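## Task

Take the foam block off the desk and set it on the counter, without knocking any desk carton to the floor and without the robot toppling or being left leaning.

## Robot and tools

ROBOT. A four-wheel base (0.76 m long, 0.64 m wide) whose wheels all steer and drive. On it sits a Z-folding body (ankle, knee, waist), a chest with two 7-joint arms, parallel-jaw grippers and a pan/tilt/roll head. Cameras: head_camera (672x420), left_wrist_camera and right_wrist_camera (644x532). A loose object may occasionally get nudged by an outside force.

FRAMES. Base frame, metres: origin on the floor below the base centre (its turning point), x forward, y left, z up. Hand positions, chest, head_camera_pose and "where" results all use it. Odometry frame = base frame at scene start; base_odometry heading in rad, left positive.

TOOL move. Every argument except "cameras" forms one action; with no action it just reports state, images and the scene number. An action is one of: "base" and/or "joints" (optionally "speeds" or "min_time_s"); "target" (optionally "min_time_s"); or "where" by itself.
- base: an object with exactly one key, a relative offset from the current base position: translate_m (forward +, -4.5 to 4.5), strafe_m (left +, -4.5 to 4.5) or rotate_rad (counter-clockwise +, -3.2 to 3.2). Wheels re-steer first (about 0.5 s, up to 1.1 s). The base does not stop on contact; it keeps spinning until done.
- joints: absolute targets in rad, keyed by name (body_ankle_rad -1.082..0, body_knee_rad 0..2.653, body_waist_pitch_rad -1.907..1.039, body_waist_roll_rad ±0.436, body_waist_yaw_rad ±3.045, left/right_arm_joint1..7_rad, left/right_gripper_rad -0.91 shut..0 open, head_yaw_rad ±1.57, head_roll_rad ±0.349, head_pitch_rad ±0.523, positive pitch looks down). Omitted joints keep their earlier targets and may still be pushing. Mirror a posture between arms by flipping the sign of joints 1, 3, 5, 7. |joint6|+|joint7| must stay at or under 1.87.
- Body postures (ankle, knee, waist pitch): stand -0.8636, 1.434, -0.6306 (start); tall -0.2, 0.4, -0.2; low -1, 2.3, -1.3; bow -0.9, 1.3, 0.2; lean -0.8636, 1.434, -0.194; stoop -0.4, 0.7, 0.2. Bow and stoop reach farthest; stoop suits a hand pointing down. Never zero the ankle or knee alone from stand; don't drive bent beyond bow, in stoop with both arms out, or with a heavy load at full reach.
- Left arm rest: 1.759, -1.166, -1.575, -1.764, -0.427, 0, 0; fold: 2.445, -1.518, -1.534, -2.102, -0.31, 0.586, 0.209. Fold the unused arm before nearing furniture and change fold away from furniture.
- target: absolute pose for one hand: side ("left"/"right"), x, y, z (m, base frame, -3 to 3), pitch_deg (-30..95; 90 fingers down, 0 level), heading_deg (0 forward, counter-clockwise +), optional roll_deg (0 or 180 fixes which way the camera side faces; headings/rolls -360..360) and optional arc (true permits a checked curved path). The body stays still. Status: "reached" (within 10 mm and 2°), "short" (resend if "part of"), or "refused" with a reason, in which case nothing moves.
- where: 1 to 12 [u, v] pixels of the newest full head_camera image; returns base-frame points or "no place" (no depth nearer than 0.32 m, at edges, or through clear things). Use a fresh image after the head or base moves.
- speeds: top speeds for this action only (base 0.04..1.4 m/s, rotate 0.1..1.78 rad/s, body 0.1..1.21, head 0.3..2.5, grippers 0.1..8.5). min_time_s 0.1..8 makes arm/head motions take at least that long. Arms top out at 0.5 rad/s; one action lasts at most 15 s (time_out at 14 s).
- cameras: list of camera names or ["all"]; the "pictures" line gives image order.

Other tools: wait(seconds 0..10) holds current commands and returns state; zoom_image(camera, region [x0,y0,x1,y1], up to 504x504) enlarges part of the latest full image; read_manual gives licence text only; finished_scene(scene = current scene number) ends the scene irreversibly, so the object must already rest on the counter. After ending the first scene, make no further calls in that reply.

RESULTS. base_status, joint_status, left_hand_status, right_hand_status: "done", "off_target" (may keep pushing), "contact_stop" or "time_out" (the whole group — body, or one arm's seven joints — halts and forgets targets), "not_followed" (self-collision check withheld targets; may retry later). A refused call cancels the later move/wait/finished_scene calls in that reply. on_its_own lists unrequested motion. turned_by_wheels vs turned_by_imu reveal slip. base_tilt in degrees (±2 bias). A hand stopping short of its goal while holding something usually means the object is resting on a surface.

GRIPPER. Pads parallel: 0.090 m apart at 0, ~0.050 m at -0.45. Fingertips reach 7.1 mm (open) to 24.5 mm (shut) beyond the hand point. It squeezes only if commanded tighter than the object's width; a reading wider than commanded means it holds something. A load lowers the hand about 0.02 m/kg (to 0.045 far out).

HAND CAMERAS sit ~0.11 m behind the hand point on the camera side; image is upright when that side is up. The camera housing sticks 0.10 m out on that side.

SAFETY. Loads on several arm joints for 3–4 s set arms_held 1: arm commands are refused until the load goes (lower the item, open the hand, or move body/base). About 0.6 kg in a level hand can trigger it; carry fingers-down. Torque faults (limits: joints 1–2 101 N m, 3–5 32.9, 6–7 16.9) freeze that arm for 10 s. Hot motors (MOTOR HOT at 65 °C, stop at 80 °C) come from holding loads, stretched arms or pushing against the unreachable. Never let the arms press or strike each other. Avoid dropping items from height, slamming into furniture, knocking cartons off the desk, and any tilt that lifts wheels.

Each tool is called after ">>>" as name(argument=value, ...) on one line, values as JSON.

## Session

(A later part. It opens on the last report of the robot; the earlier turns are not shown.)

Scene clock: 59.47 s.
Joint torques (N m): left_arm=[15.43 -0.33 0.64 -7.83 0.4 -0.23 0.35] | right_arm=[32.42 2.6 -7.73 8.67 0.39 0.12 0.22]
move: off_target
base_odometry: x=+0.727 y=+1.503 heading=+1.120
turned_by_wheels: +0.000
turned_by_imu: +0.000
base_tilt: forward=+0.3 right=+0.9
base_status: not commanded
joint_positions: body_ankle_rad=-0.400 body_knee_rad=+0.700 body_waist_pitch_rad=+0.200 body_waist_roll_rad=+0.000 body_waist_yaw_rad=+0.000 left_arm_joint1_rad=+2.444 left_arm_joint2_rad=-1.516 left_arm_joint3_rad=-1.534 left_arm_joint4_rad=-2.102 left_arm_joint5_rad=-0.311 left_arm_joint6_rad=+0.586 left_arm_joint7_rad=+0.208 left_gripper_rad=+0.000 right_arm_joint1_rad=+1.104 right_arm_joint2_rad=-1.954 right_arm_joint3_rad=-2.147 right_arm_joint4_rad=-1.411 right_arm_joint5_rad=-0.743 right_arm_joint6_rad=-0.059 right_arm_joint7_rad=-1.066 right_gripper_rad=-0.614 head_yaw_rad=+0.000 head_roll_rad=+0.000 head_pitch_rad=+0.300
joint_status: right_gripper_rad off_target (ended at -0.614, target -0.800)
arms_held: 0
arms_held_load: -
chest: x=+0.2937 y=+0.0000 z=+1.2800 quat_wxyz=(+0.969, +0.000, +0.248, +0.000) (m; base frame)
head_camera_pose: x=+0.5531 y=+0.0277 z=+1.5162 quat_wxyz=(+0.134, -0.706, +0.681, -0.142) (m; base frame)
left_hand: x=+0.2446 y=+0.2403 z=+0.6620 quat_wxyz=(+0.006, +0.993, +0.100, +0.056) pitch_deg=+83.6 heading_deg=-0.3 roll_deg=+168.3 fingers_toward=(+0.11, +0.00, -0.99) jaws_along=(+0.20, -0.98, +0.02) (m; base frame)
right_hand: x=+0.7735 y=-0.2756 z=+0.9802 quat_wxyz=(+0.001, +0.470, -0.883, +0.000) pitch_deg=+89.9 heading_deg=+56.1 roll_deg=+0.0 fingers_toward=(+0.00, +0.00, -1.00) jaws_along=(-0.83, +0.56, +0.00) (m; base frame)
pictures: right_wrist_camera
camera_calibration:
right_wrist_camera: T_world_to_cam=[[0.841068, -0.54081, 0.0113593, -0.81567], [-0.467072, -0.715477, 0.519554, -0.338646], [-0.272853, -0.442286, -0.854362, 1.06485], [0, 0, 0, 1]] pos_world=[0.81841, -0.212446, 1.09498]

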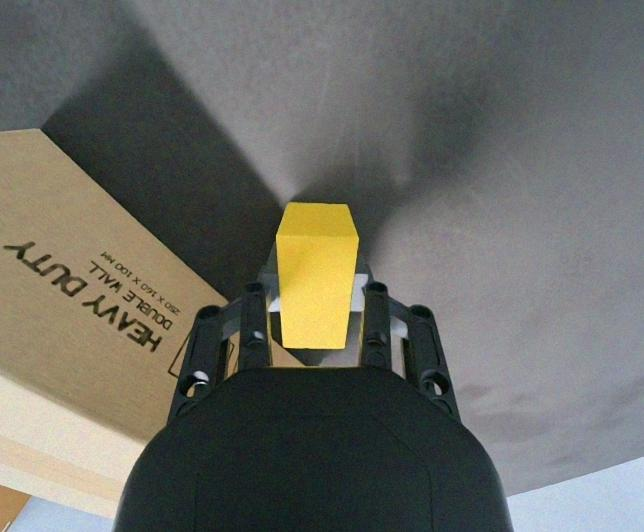

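>>> move(target={"side":"right","x":0.774,"y":-0.276,"z":1.14,"pitch_deg":90,"heading_deg":56,"roll_deg":0})

>>> move(base={"translate_m":-1.7}, joints={"head_pitch_rad":-0.2}, speeds={"translate_m":0.7})

>>> move(base={"rotate_rad":3.14}, cameras=["head_camera","right_wrist_camera"])

>>> move(where=[[120,260],[240,260],[336,260],[336,230],[336,300],[450,260],[550,260],[450,240],[240,240]])

Scene clock: 63.20 s.
Joint torques (N m): left_arm=[15.58 -0.28 0.52 -7.76 0.34 -0.26 0.33] | right_arm=[32 2.06 -7.94 10.62 -0.7 -0.41 -0.41]
move: done
base_odometry: x=+0.727 y=+1.503 heading=+1.120
turned_by_wheels: +0.000
turned_by_imu: +0.000
base_tilt: forward=+0.2 right=+0.9
base_status: not commanded
joint_positions: body_ankle_rad=-0.400 body_knee_rad=+0.700 body_waist_pitch_rad=+0.200 body_waist_roll_rad=+0.000 body_waist_yaw_rad=+0.000 left_arm_joint1_rad=+2.444 left_arm_joint2_rad=-1.516 left_arm_joint3_rad=-1.534 left_arm_joint4_rad=-2.102 left_arm_joint5_rad=-0.311 left_arm_joint6_rad=+0.586 left_arm_joint7_rad=+0.208 left_gripper_rad=+0.000 right_arm_joint1_rad=+1.329 right_arm_joint2_rad=-1.942 right_arm_joint3_rad=-2.225 right_arm_joint4_rad=-1.259 right_arm_joint5_rad=-0.870 right_arm_joint6_rad=-0.141 right_arm_joint7_rad=-1.424 right_gripper_rad=-0.614 head_yaw_rad=+0.000 head_roll_rad=+0.000 head_pitch_rad=+0.300
joint_status: not commanded
arms_held: 0
arms_held_load: -
chest: x=+0.2937 y=+0.0000 z=+1.2800 quat_wxyz=(+0.969, +0.000, +0.248, +0.000) (m; base frame)
head_camera_pose: x=+0.5531 y=+0.0277 z=+1.5162 quat_wxyz=(+0.134, -0.706, +0.681, -0.142) (m; base frame)
left_hand: x=+0.2446 y=+0.2403 z=+0.6620 quat_wxyz=(+0.006, +0.993, +0.100, +0.056) pitch_deg=+83.6 heading_deg=-0.3 roll_deg=+168.3 fingers_toward=(+0.11, +0.00, -0.99) jaws_along=(+0.20, -0.98, +0.02) (m; base frame)
right_hand: x=+0.7742 y=-0.2753 z=+1.1389 quat_wxyz=(+0.001, +0.471, -0.882, +0.000) pitch_deg=+89.9 heading_deg=+56.1 roll_deg=+0.0 fingers_toward=(+0.00, +0.00, -1.00) jaws_along=(-0.83, +0.56, +0.00) (m; base frame)
right_hand_status: reached (straight line, to end with the hand's camera side to the robot's left, planned for 1.1 s): 1 mm and 0.2 deg off.
pictures: none

Scene clock: 68.70 s.
Joint torques (N m): left_arm=[15.31 0.07 0.75 -8.22 0.36 -0.22 0.36] | right_arm=[31.63 2.53 -7.4 10.35 -0.39 -0.26 -0.15]
move: done
base_odometry: x=-0.013 y=-0.027 heading=+1.117
turned_by_wheels: -0.003
turned_by_imu: +0.000
base_tilt: forward=+0.3 right=+0.9
base_status: done
joint_positions: body_ankle_rad=-0.400 body_knee_rad=+0.700 body_waist_pitch_rad=+0.200 body_waist_roll_rad=+0.000 body_waist_yaw_rad=+0.000 left_arm_joint1_rad=+2.445 left_arm_joint2_rad=-1.516 left_arm_joint3_rad=-1.534 left_arm_joint4_rad=-2.102 left_arm_joint5_rad=-0.311 left_arm_joint6_rad=+0.586 left_arm_joint7_rad=+0.208 left_gripper_rad=+0.000 right_arm_joint1_rad=+1.331 right_arm_joint2_rad=-1.942 right_arm_joint3_rad=-2.226 right_arm_joint4_rad=-1.259 right_arm_joint5_rad=-0.870 right_arm_joint6_rad=-0.141 right_arm_joint7_rad=-1.426 right_gripper_rad=-0.614 head_yaw_rad=+0.000 head_roll_rad=+0.000 head_pitch_rad=-0.200
joint_status: all done
arms_held: 0
arms_held_load: -
chest: x=+0.2933 y=+0.0000 z=+1.2801 quat_wxyz=(+0.969, +0.000, +0.247, +0.000) (m; base frame)
head_camera_pose: x=+0.5322 y=+0.0277 z=+1.5852 quat_wxyz=(+0.298, -0.649, +0.627, -0.312) (m; base frame)
left_hand: x=+0.2434 y=+0.2404 z=+0.6620 quat_wxyz=(+0.006, +0.993, +0.100, +0.055) pitch_deg=+83.7 heading_deg=-0.3 roll_deg=+168.3 fingers_toward=(+0.11, +0.00, -0.99) jaws_along=(+0.20, -0.98, +0.02) (m; base frame)
right_hand: x=+0.7736 y=-0.2753 z=+1.1401 quat_wxyz=(+0.000, +0.470, -0.882, +0.000) pitch_deg=+90.0 heading_deg=+56.1 roll_deg=+0.0 fingers_toward=(+0.00, +0.00, -1.00) jaws_along=(-0.83, +0.56, +0.00) (m; base frame)
pictures: none

Scene clock: 74.27 s.
Joint torques (N m): left_arm=[15.26 0.86 0.53 -8.21 0.31 -0.26 0.27] | right_arm=[31.53 2.1 -7.71 10.32 -0.23 -0.32 -0.1]
move: done
base_odometry: x=-0.013 y=-0.027 heading=-2.026
turned_by_wheels: +3.140
turned_by_imu: +3.119
base_tilt: forward=+0.2 right=+0.9
base_status: done
joint_positions: body_ankle_rad=-0.400 body_knee_rad=+0.700 body_waist_pitch_rad=+0.200 body_waist_roll_rad=+0.000 body_waist_yaw_rad=+0.000 left_arm_joint1_rad=+2.445 left_arm_joint2_rad=-1.517 left_arm_joint3_rad=-1.534 left_arm_joint4_rad=-2.102 left_arm_joint5_rad=-0.311 left_arm_joint6_rad=+0.586 left_arm_joint7_rad=+0.208 left_gripper_rad=+0.000 right_arm_joint1_rad=+1.331 right_arm_joint2_rad=-1.941 right_arm_joint3_rad=-2.225 right_arm_joint4_rad=-1.259 right_arm_joint5_rad=-0.871 right_arm_joint6_rad=-0.142 right_arm_joint7_rad=-1.426 right_gripper_rad=-0.614 head_yaw_rad=+0.000 head_roll_rad=+0.000 head_pitch_rad=-0.200
joint_status: not commanded
arms_held: 0
arms_held_load: -
chest: x=+0.2933 y=+0.0001 z=+1.2801 quat_wxyz=(+0.969, +0.000, +0.247, +0.000) (m; base frame)
head_camera_pose: x=+0.5322 y=+0.0278 z=+1.5851 quat_wxyz=(+0.298, -0.649, +0.627, -0.312) (m; base frame)
left_hand: x=+0.2436 y=+0.2404 z=+0.6620 quat_wxyz=(+0.006, +0.993, +0.100, +0.055) pitch_deg=+83.6 heading_deg=-0.1 roll_deg=+168.4 fingers_toward=(+0.11, +0.00, -0.99) jaws_along=(+0.20, -0.98, +0.02) (m; base frame)
right_hand: x=+0.7737 y=-0.2753 z=+1.1401 quat_wxyz=(+0.000, +0.470, -0.882, +0.000) pitch_deg=+90.0 heading_deg=+56.1 roll_deg=+0.0 fingers_toward=(+0.00, +0.00, -1.00) jaws_along=(-0.83, +0.56, +0.00) (m; base frame)
pictures: head_camera, right_wrist_camera
camera_calibration:
head_camera: T_world_to_cam=[[0.0196068, -0.999308, 0.0315934, -0.0327899], [-0.62708, -0.0369027, -0.77808, 1.56816], [0.778708, -0.0045559, -0.62737, 0.580142], [0, 0, 0, 1]] pos_world=[0.532244, 0.0277452, 1.58516]
right_wrist_camera: T_world_to_cam=[[0.841447, -0.540207, 0.0119491, -0.818297], [-0.467257, -0.716355, 0.518176, -0.419944], [-0.271362, -0.441601, -0.855191, 1.20161], [0, 0, 0, 1]] pos_world=[0.818403, -0.212247, 1.25499]

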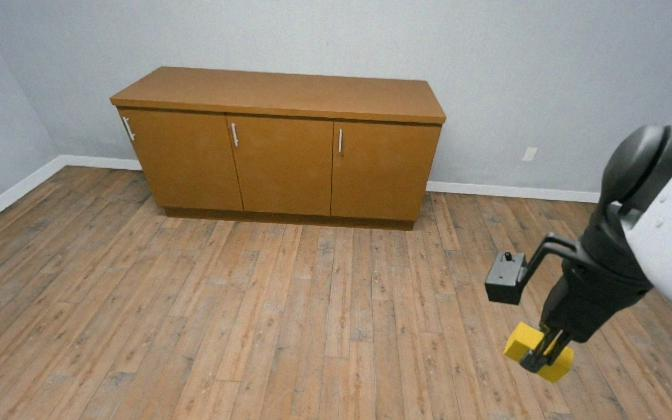

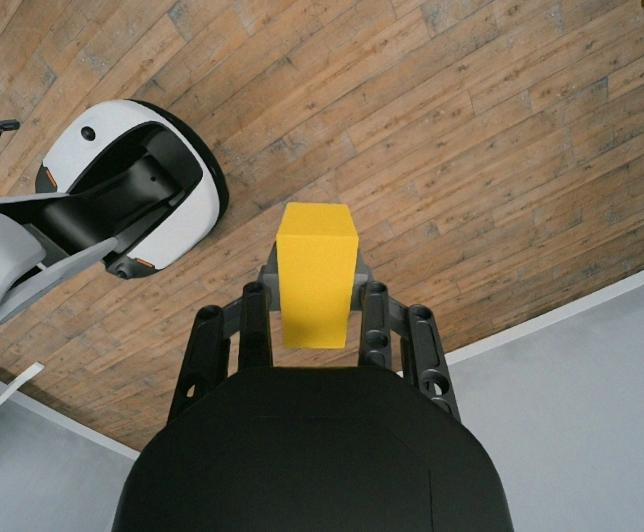

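Scene clock: 74.27 s.
Joint torques (N m): left_arm=[15.26 0.86 0.53 -8.21 0.31 -0.26 0.27] | right_arm=[31.53 2.1 -7.71 10.32 -0.23 -0.32 -0.1]
base_odometry: x=-0.013 y=-0.027 heading=-2.026
turned_by_wheels: +0.000
turned_by_imu: +0.000
base_tilt: forward=+0.2 right=+0.9
where, head_camera: pixel (120, 260): x +1.875, y +1.354, z +0.034; pixel (240, 260): x +1.905, y +0.610, z +0.041; pixel (336, 260): x +1.938, y +0.003, z +0.036; pixel (336, 230): x +2.229, y +0.008, z +0.030; pixel (336, 300): x +1.642, y -0.003, z +0.026; pixel (450, 260): x +1.983, y -0.745, z +0.026; pixel (550, 260): no place (The depth camera has no reading there.); pixel (450, 240): x +2.160, y -0.787, z +0.039; pixel (240, 240): x +2.088, y +0.657, z +0.036. By the robot's depth camera.
base_status: done
joint_positions: body_ankle_rad=-0.400 body_knee_rad=+0.700 body_waist_pitch_rad=+0.200 body_waist_roll_rad=+0.000 body_waist_yaw_rad=+0.000 left_arm_joint1_rad=+2.445 left_arm_joint2_rad=-1.517 left_arm_joint3_rad=-1.534 left_arm_joint4_rad=-2.102 left_arm_joint5_rad=-0.311 left_arm_joint6_rad=+0.586 left_arm_joint7_rad=+0.208 left_gripper_rad=+0.000 right_arm_joint1_rad=+1.331 right_arm_joint2_rad=-1.941 right_arm_joint3_rad=-2.225 right_arm_joint4_rad=-1.259 right_arm_joint5_rad=-0.871 right_arm_joint6_rad=-0.142 right_arm_joint7_rad=-1.426 right_gripper_rad=-0.614 head_yaw_rad=+0.000 head_roll_rad=+0.000 head_pitch_rad=-0.200
joint_status: not commanded
arms_held: 0
arms_held_load: -
chest: x=+0.2933 y=+0.0001 z=+1.2801 quat_wxyz=(+0.969, +0.000, +0.247, +0.000) (m; base frame)
head_camera_pose: x=+0.5322 y=+0.0278 z=+1.5851 quat_wxyz=(+0.298, -0.649, +0.627, -0.312) (m; base frame)
left_hand: x=+0.2436 y=+0.2404 z=+0.6620 quat_wxyz=(+0.006, +0.993, +0.100, +0.055) pitch_deg=+83.6 heading_deg=-0.1 roll_deg=+168.4 fingers_toward=(+0.11, +0.00, -0.99) jaws_along=(+0.20, -0.98, +0.02) (m; base frame)
right_hand: x=+0.7737 y=-0.2753 z=+1.1401 quat_wxyz=(+0.000, +0.470, -0.882, +0.000) pitch_deg=+90.0 heading_deg=+56.1 roll_deg=+0.0 fingers_toward=(+0.00, +0.00, -1.00) jaws_along=(-0.83, +0.56, +0.00) (m; base frame)
pictures: none

>>> move(where=[[440,121],[116,103],[420,85],[280,92],[410,108],[330,118],[230,112],[412,226]])

Scene clock: 75.03 s.
Joint torques (N m): left_arm=[15.01 0.2 0.57 -8.11 0.39 -0.23 0.23] | right_arm=[30.78 2.25 -7.69 10.32 -0.21 -0.26 -0.14]
base_odometry: x=-0.013 y=-0.027 heading=-2.026
turned_by_wheels: +0.000
turned_by_imu: +0.000
base_tilt: forward=+0.2 right=+0.9
where, head_camera: pixel (440, 121): x +2.158, y -0.514, z +0.901; pixel (116, 103): x +2.197, y +1.208, z +0.915; pixel (420, 85): x +2.638, y -0.490, z +0.933; pixel (280, 92): x +2.398, y +0.365, z +0.937; pixel (410, 108): x +2.243, y -0.363, z +0.932; pixel (330, 118): x +2.193, y +0.068, z +0.879; pixel (230, 112): x +2.206, y +0.609, z +0.886; pixel (412, 226): x +2.224, y -0.522, z +0.099. By the robot's depth camera.
base_status: done
joint_positions: body_ankle_rad=-0.400 body_knee_rad=+0.700 body_waist_pitch_rad=+0.200 body_waist_roll_rad=+0.000 body_waist_yaw_rad=+0.000 left_arm_joint1_rad=+2.445 left_arm_joint2_rad=-1.517 left_arm_joint3_rad=-1.534 left_arm_joint4_rad=-2.102 left_arm_joint5_rad=-0.311 left_arm_joint6_rad=+0.586 left_arm_joint7_rad=+0.208 left_gripper_rad=+0.000 right_arm_joint1_rad=+1.331 right_arm_joint2_rad=-1.941 right_arm_joint3_rad=-2.225 right_arm_joint4_rad=-1.259 right_arm_joint5_rad=-0.871 right_arm_joint6_rad=-0.142 right_arm_joint7_rad=-1.426 right_gripper_rad=-0.614 head_yaw_rad=+0.000 head_roll_rad=+0.000 head_pitch_rad=-0.200
joint_status: not commanded
arms_held: 0
arms_held_load: -
chest: x=+0.2933 y=+0.0001 z=+1.2801 quat_wxyz=(+0.969, +0.000, +0.247, +0.000) (m; base frame)
head_camera_pose: x=+0.5322 y=+0.0278 z=+1.5851 quat_wxyz=(+0.298, -0.649, +0.627, -0.312) (m; base frame)
left_hand: x=+0.2436 y=+0.2404 z=+0.6620 quat_wxyz=(+0.006, +0.993, +0.100, +0.055) pitch_deg=+83.6 heading_deg=-0.1 roll_deg=+168.4 fingers_toward=(+0.11, +0.00, -0.99) jaws_along=(+0.20, -0.98, +0.02) (m; base frame)
right_hand: x=+0.7737 y=-0.2753 z=+1.1401 quat_wxyz=(+0.000, +0.470, -0.882, +0.000) pitch_deg=+90.0 heading_deg=+56.1 roll_deg=+0.0 fingers_toward=(+0.00, +0.00, -1.00) jaws_along=(-0.83, +0.56, +0.00) (m; base frame)
pictures: none

>>> move(base={"strafe_m":0.25}, speeds={"strafe_m":0.6})

>>> move(base={"translate_m":1.66}, joints={"head_pitch_rad":0.2}, speeds={"translate_m":0.6}, cameras=["head_camera","right_wrist_camera"])

>>> move(where=[[300,230],[340,200],[400,250],[450,230],[480,300],[560,310],[400,300],[450,280]])

Scene clock: 80.07 s.
Joint torques (N m): left_arm=[15.27 -0.02 0.51 -8.17 0.28 -0.25 0.21] | right_arm=[32.11 1.63 -7.46 10.37 -0.04 -0.33 -0.08]
move: done
base_odometry: x=+0.212 y=-0.137 heading=-2.023
turned_by_wheels: +0.003
turned_by_imu: +0.000
base_tilt: forward=+0.3 right=+0.8
base_status: done
joint_positions: body_ankle_rad=-0.400 body_knee_rad=+0.700 body_waist_pitch_rad=+0.200 body_waist_roll_rad=+0.000 body_waist_yaw_rad=+0.000 left_arm_joint1_rad=+2.445 left_arm_joint2_rad=-1.517 left_arm_joint3_rad=-1.534 left_arm_joint4_rad=-2.102 left_arm_joint5_rad=-0.310 left_arm_joint6_rad=+0.586 left_arm_joint7_rad=+0.209 left_gripper_rad=+0.000 right_arm_joint1_rad=+1.331 right_arm_joint2_rad=-1.940 right_arm_joint3_rad=-2.226 right_arm_joint4_rad=-1.259 right_arm_joint5_rad=-0.871 right_arm_joint6_rad=-0.142 right_arm_joint7_rad=-1.426 right_gripper_rad=-0.614 head_yaw_rad=+0.000 head_roll_rad=+0.000 head_pitch_rad=-0.200
joint_status: not commanded
arms_held: 0
arms_held_load: -
chest: x=+0.2933 y=+0.0000 z=+1.2801 quat_wxyz=(+0.969, +0.000, +0.247, +0.000) (m; base frame)
head_camera_pose: x=+0.5322 y=+0.0277 z=+1.5852 quat_wxyz=(+0.298, -0.649, +0.627, -0.312) (m; base frame)
left_hand: x=+0.2436 y=+0.2404 z=+0.6620 quat_wxyz=(+0.005, +0.993, +0.100, +0.055) pitch_deg=+83.7 heading_deg=+0.1 roll_deg=+168.6 fingers_toward=(+0.11, +0.00, -0.99) jaws_along=(+0.20, -0.98, +0.02) (m; base frame)
right_hand: x=+0.7736 y=-0.2758 z=+1.1400 quat_wxyz=(+0.000, +0.470, -0.883, +0.000) pitch_deg=+90.0 heading_deg=+56.0 roll_deg=+0.0 fingers_toward=(+0.00, +0.00, -1.00) jaws_along=(-0.83, +0.56, +0.00) (m; base frame)
pictures: none

Scene clock: 86.00 s.
Joint torques (N m): left_arm=[15.57 0.47 0.42 -7.79 0.26 -0.26 0.15] | right_arm=[31.93 1.71 -7.51 10.47 -0.05 -0.29 -0.2]
move: done
base_odometry: x=-0.508 y=-1.632 heading=-2.020
turned_by_wheels: +0.003
turned_by_imu: +0.001
base_tilt: forward=+0.3 right=+0.8
base_status: done
joint_positions: body_ankle_rad=-0.400 body_knee_rad=+0.700 body_waist_pitch_rad=+0.200 body_waist_roll_rad=+0.000 body_waist_yaw_rad=+0.000 left_arm_joint1_rad=+2.444 left_arm_joint2_rad=-1.517 left_arm_joint3_rad=-1.534 left_arm_joint4_rad=-2.102 left_arm_joint5_rad=-0.310 left_arm_joint6_rad=+0.586 left_arm_joint7_rad=+0.209 left_gripper_rad=+0.000 right_arm_joint1_rad=+1.330 right_arm_joint2_rad=-1.940 right_arm_joint3_rad=-2.226 right_arm_joint4_rad=-1.259 right_arm_joint5_rad=-0.871 right_arm_joint6_rad=-0.142 right_arm_joint7_rad=-1.425 right_gripper_rad=-0.614 head_yaw_rad=+0.000 head_roll_rad=+0.000 head_pitch_rad=+0.200
joint_status: all done
arms_held: 0
arms_held_load: -
chest: x=+0.2936 y=+0.0000 z=+1.2800 quat_wxyz=(+0.969, +0.000, +0.248, +0.000) (m; base frame)
head_camera_pose: x=+0.5517 y=+0.0277 z=+1.5307 quat_wxyz=(+0.167, -0.698, +0.674, -0.177) (m; base frame)
left_hand: x=+0.2445 y=+0.2404 z=+0.6620 quat_wxyz=(+0.006, +0.993, +0.100, +0.056) pitch_deg=+83.6 heading_deg=+0.1 roll_deg=+168.6 fingers_toward=(+0.11, +0.00, -0.99) jaws_along=(+0.20, -0.98, +0.02) (m; base frame)
right_hand: x=+0.7738 y=-0.2759 z=+1.1393 quat_wxyz=(+0.000, +0.470, -0.883, +0.000) pitch_deg=+89.9 heading_deg=+56.0 roll_deg=+0.0 fingers_toward=(+0.00, +0.00, -1.00) jaws_along=(-0.83, +0.56, +0.00) (m; base frame)
pictures: head_camera, right_wrist_camera
camera_calibration:
head_camera: T_world_to_cam=[[0.0301511, -0.999315, 0.0214418, -0.0218274], [-0.880862, -0.0367035, -0.471947, 1.20935], [0.472411, -0.00465757, -0.881366, 1.08863], [0, 0, 0, 1]] pos_world=[0.551649, 0.0276454, 1.5307]
right_wrist_camera: T_world_to_cam=[[0.840708, -0.541383, 0.0106824, -0.817039], [-0.467722, -0.716098, 0.518112, -0.419448], [-0.272847, -0.440577, -0.855246, 1.20215], [0, 0, 0, 1]] pos_world=[0.81871, -0.213055, 1.25419]

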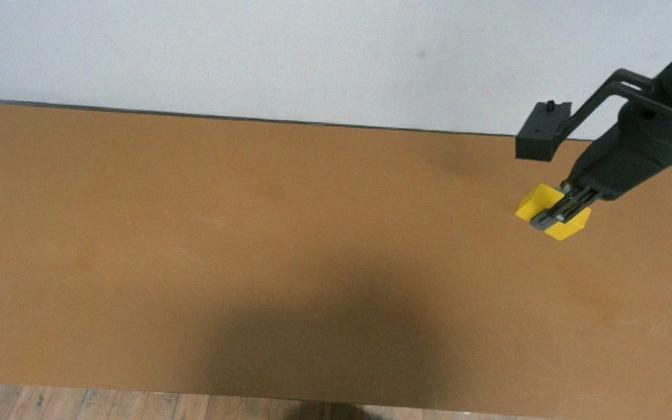

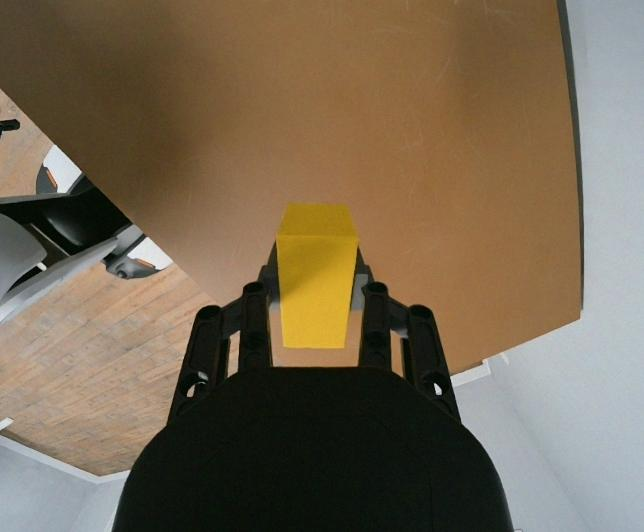

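Scene clock: 86.00 s.
Joint torques (N m): left_arm=[15.57 0.47 0.42 -7.79 0.26 -0.26 0.15] | right_arm=[31.93 1.71 -7.51 10.47 -0.05 -0.29 -0.2]
base_odometry: x=-0.508 y=-1.632 heading=-2.020
turned_by_wheels: +0.000
turned_by_imu: +0.000
base_tilt: forward=+0.3 right=+0.8
where, head_camera: pixel (300, 230): x +0.829, y +0.097, z +0.916; pixel (340, 200): x +0.904, y +0.015, z +0.918; pixel (400, 250): x +0.793, y -0.110, z +0.916; pixel (450, 230): x +0.842, y -0.219, z +0.916; pixel (480, 300): x +0.698, y -0.256, z +0.915; pixel (560, 310): x +0.685, y -0.407, z +0.913; pixel (400, 300): x +0.692, y -0.104, z +0.915; pixel (450, 280): x +0.734, y -0.204, z +0.915. By the robot's depth camera.
base_status: done
joint_positions: body_ankle_rad=-0.400 body_knee_rad=+0.700 body_waist_pitch_rad=+0.200 body_waist_roll_rad=+0.000 body_waist_yaw_rad=+0.000 left_arm_joint1_rad=+2.444 left_arm_joint2_rad=-1.517 left_arm_joint3_rad=-1.534 left_arm_joint4_rad=-2.102 left_arm_joint5_rad=-0.310 left_arm_joint6_rad=+0.586 left_arm_joint7_rad=+0.209 left_gripper_rad=+0.000 right_arm_joint1_rad=+1.330 right_arm_joint2_rad=-1.940 right_arm_joint3_rad=-2.226 right_arm_joint4_rad=-1.259 right_arm_joint5_rad=-0.871 right_arm_joint6_rad=-0.142 right_arm_joint7_rad=-1.425 right_gripper_rad=-0.614 head_yaw_rad=+0.000 head_roll_rad=+0.000 head_pitch_rad=+0.200
joint_status: all done
arms_held: 0
arms_held_load: -
chest: x=+0.2936 y=+0.0000 z=+1.2800 quat_wxyz=(+0.969, +0.000, +0.248, +0.000) (m; base frame)
head_camera_pose: x=+0.5517 y=+0.0277 z=+1.5307 quat_wxyz=(+0.167, -0.698, +0.674, -0.177) (m; base frame)
left_hand: x=+0.2445 y=+0.2404 z=+0.6620 quat_wxyz=(+0.006, +0.993, +0.100, +0.056) pitch_deg=+83.6 heading_deg=+0.1 roll_deg=+168.6 fingers_toward=(+0.11, +0.00, -0.99) jaws_along=(+0.20, -0.98, +0.02) (m; base frame)
right_hand: x=+0.7738 y=-0.2759 z=+1.1393 quat_wxyz=(+0.000, +0.470, -0.883, +0.000) pitch_deg=+89.9 heading_deg=+56.0 roll_deg=+0.0 fingers_toward=(+0.00, +0.00, -1.00) jaws_along=(-0.83, +0.56, +0.00) (m; base frame)
pictures: none

>>> move(target={"side":"right","x":0.774,"y":-0.276,"z":0.941,"pitch_deg":90,"heading_deg":56,"roll_deg":0}, min_time_s=1.8)

>>> move(joints={"right_gripper_rad":-0.35})

>>> move(target={"side":"right","x":0.774,"y":-0.276,"z":1.06,"pitch_deg":90,"heading_deg":56,"roll_deg":0}, cameras=["head_camera"])

Scene clock: 89.60 s.
Joint torques (N m): left_arm=[15.9 0.01 0.41 -7.82 0.21 -0.21 0.18] | right_arm=[33.02 2.21 -7.58 8.5 0.34 0.12 0.2]
move: done
base_odometry: x=-0.508 y=-1.632 heading=-2.020
turned_by_wheels: +0.000
turned_by_imu: +0.000
base_tilt: forward=+0.3 right=+0.8
base_status: not commanded
joint_positions: body_ankle_rad=-0.400 body_knee_rad=+0.700 body_waist_pitch_rad=+0.200 body_waist_roll_rad=+0.000 body_waist_yaw_rad=+0.000 left_arm_joint1_rad=+2.444 left_arm_joint2_rad=-1.517 left_arm_joint3_rad=-1.534 left_arm_joint4_rad=-2.102 left_arm_joint5_rad=-0.310 left_arm_joint6_rad=+0.586 left_arm_joint7_rad=+0.209 left_gripper_rad=+0.000 right_arm_joint1_rad=+1.028 right_arm_joint2_rad=-1.938 right_arm_joint3_rad=-2.129 right_arm_joint4_rad=-1.401 right_arm_joint5_rad=-0.722 right_arm_joint6_rad=-0.049 right_arm_joint7_rad=-0.989 right_gripper_rad=-0.614 head_yaw_rad=+0.000 head_roll_rad=+0.000 head_pitch_rad=+0.200
joint_status: not commanded
arms_held: 0
arms_held_load: -
chest: x=+0.2936 y=+0.0000 z=+1.2800 quat_wxyz=(+0.969, +0.000, +0.248, +0.000) (m; base frame)
head_camera_pose: x=+0.5517 y=+0.0277 z=+1.5307 quat_wxyz=(+0.167, -0.698, +0.674, -0.177) (m; base frame)
left_hand: x=+0.2445 y=+0.2404 z=+0.6620 quat_wxyz=(+0.006, +0.993, +0.100, +0.056) pitch_deg=+83.6 heading_deg=+0.1 roll_deg=+168.6 fingers_toward=(+0.11, +0.00, -0.99) jaws_along=(+0.20, -0.98, +0.02) (m; base frame)
right_hand: x=+0.7737 y=-0.2756 z=+0.9416 quat_wxyz=(+0.001, +0.470, -0.883, +0.000) pitch_deg=+89.9 heading_deg=+56.1 roll_deg=+0.0 fingers_toward=(+0.00, +0.00, -1.00) jaws_along=(-0.83, +0.56, +0.00) (m; base frame)
right_hand_status: reached (straight line, to end with the hand's camera side to the robot's left, planned for 1.8 s): 1 mm and 0.1 deg off.
pictures: none

Scene clock: 90.43 s.
Joint torques (N m): left_arm=[15.53 1.04 0.26 -7.95 0.21 -0.24 0.12] | right_arm=[32.91 2.18 -7.64 8.51 0.37 0.13 0.3]
move: done
base_odometry: x=-0.508 y=-1.632 heading=-2.020
turned_by_wheels: +0.000
turned_by_imu: +0.000
base_tilt: forward=+0.2 right=+0.7
base_status: not commanded
joint_positions: body_ankle_rad=-0.400 body_knee_rad=+0.700 body_waist_pitch_rad=+0.200 body_waist_roll_rad=+0.000 body_waist_yaw_rad=+0.000 left_arm_joint1_rad=+2.444 left_arm_joint2_rad=-1.517 left_arm_joint3_rad=-1.534 left_arm_joint4_rad=-2.102 left_arm_joint5_rad=-0.310 left_arm_joint6_rad=+0.586 left_arm_joint7_rad=+0.209 left_gripper_rad=+0.000 right_arm_joint1_rad=+1.028 right_arm_joint2_rad=-1.938 right_arm_joint3_rad=-2.129 right_arm_joint4_rad=-1.401 right_arm_joint5_rad=-0.722 right_arm_joint6_rad=-0.049 right_arm_joint7_rad=-0.989 right_gripper_rad=-0.351 head_yaw_rad=+0.000 head_roll_rad=+0.000 head_pitch_rad=+0.200
joint_status: all done
arms_held: 0
arms_held_load: -
chest: x=+0.2936 y=+0.0000 z=+1.2800 quat_wxyz=(+0.969, +0.000, +0.248, +0.000) (m; base frame)
head_camera_pose: x=+0.5517 y=+0.0277 z=+1.5307 quat_wxyz=(+0.167, -0.698, +0.674, -0.177) (m; base frame)
left_hand: x=+0.2445 y=+0.2404 z=+0.6620 quat_wxyz=(+0.006, +0.993, +0.100, +0.056) pitch_deg=+83.6 heading_deg=+0.1 roll_deg=+168.6 fingers_toward=(+0.11, +0.00, -0.99) jaws_along=(+0.20, -0.98, +0.02) (m; base frame)
right_hand: x=+0.7737 y=-0.2756 z=+0.9416 quat_wxyz=(+0.001, +0.470, -0.883, +0.000) pitch_deg=+89.9 heading_deg=+56.1 roll_deg=+0.0 fingers_toward=(+0.00, +0.00, -1.00) jaws_along=(-0.83, +0.56, +0.00) (m; base frame)
pictures: none

Scene clock: 91.77 s.
Joint torques (N m): left_arm=[15.44 0.15 0.41 -7.75 0.36 -0.2 0.15] | right_arm=[33.24 0.25 -7.91 9.57 -0.28 -0.32 -0.49]
move: done
base_odometry: x=-0.508 y=-1.632 heading=-2.020
turned_by_wheels: +0.000
turned_by_imu: +0.000
base_tilt: forward=+0.2 right=+0.8
base_status: not commanded
joint_positions: body_ankle_rad=-0.400 body_knee_rad=+0.700 body_waist_pitch_rad=+0.200 body_waist_roll_rad=+0.000 body_waist_yaw_rad=+0.000 left_arm_joint1_rad=+2.444 left_arm_joint2_rad=-1.517 left_arm_joint3_rad=-1.534 left_arm_joint4_rad=-2.102 left_arm_joint5_rad=-0.310 left_arm_joint6_rad=+0.586 left_arm_joint7_rad=+0.209 left_gripper_rad=+0.000 right_arm_joint1_rad=+1.237 right_arm_joint2_rad=-1.956 right_arm_joint3_rad=-2.180 right_arm_joint4_rad=-1.373 right_arm_joint5_rad=-0.803 right_arm_joint6_rad=-0.096 right_arm_joint7_rad=-1.232 right_gripper_rad=-0.350 head_yaw_rad=+0.000 head_roll_rad=+0.000 head_pitch_rad=+0.200
joint_status: not commanded
arms_held: 0
arms_held_load: -
chest: x=+0.2936 y=+0.0000 z=+1.2800 quat_wxyz=(+0.969, +0.000, +0.248, +0.000) (m; base frame)
head_camera_pose: x=+0.5517 y=+0.0277 z=+1.5307 quat_wxyz=(+0.167, -0.698, +0.674, -0.177) (m; base frame)
left_hand: x=+0.2445 y=+0.2404 z=+0.6620 quat_wxyz=(+0.006, +0.993, +0.100, +0.056) pitch_deg=+83.6 heading_deg=+0.1 roll_deg=+168.6 fingers_toward=(+0.11, +0.00, -0.99) jaws_along=(+0.20, -0.98, +0.02) (m; base frame)
right_hand: x=+0.7740 y=-0.2762 z=+1.0589 quat_wxyz=(+0.000, +0.469, -0.883, -0.001) pitch_deg=+89.9 heading_deg=+56.0 roll_deg=+0.0 fingers_toward=(+0.00, +0.00, -1.00) jaws_along=(-0.83, +0.56, +0.00) (m; base frame)
right_hand_status: reached (straight line, to end with the hand's camera side to the robot's left, planned for 0.8 s): 1 mm and 0.1 deg off.
pictures: head_camera
camera_calibration:
head_camera: T_world_to_cam=[[0.0301511, -0.999315, 0.0214418, -0.0218274], [-0.880862, -0.0367035, -0.471947, 1.20935], [0.472411, -0.00465757, -0.881366, 1.08863], [0, 0, 0, 1]] pos_world=[0.551649, 0.0276454, 1.5307]

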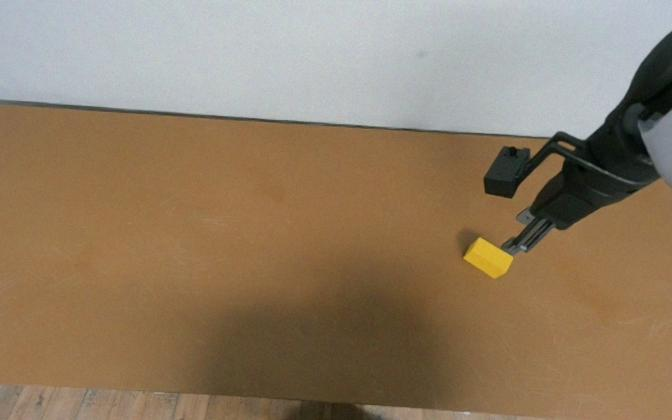

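>>> finished_scene(scene=2)

The scene is finished: the task was done.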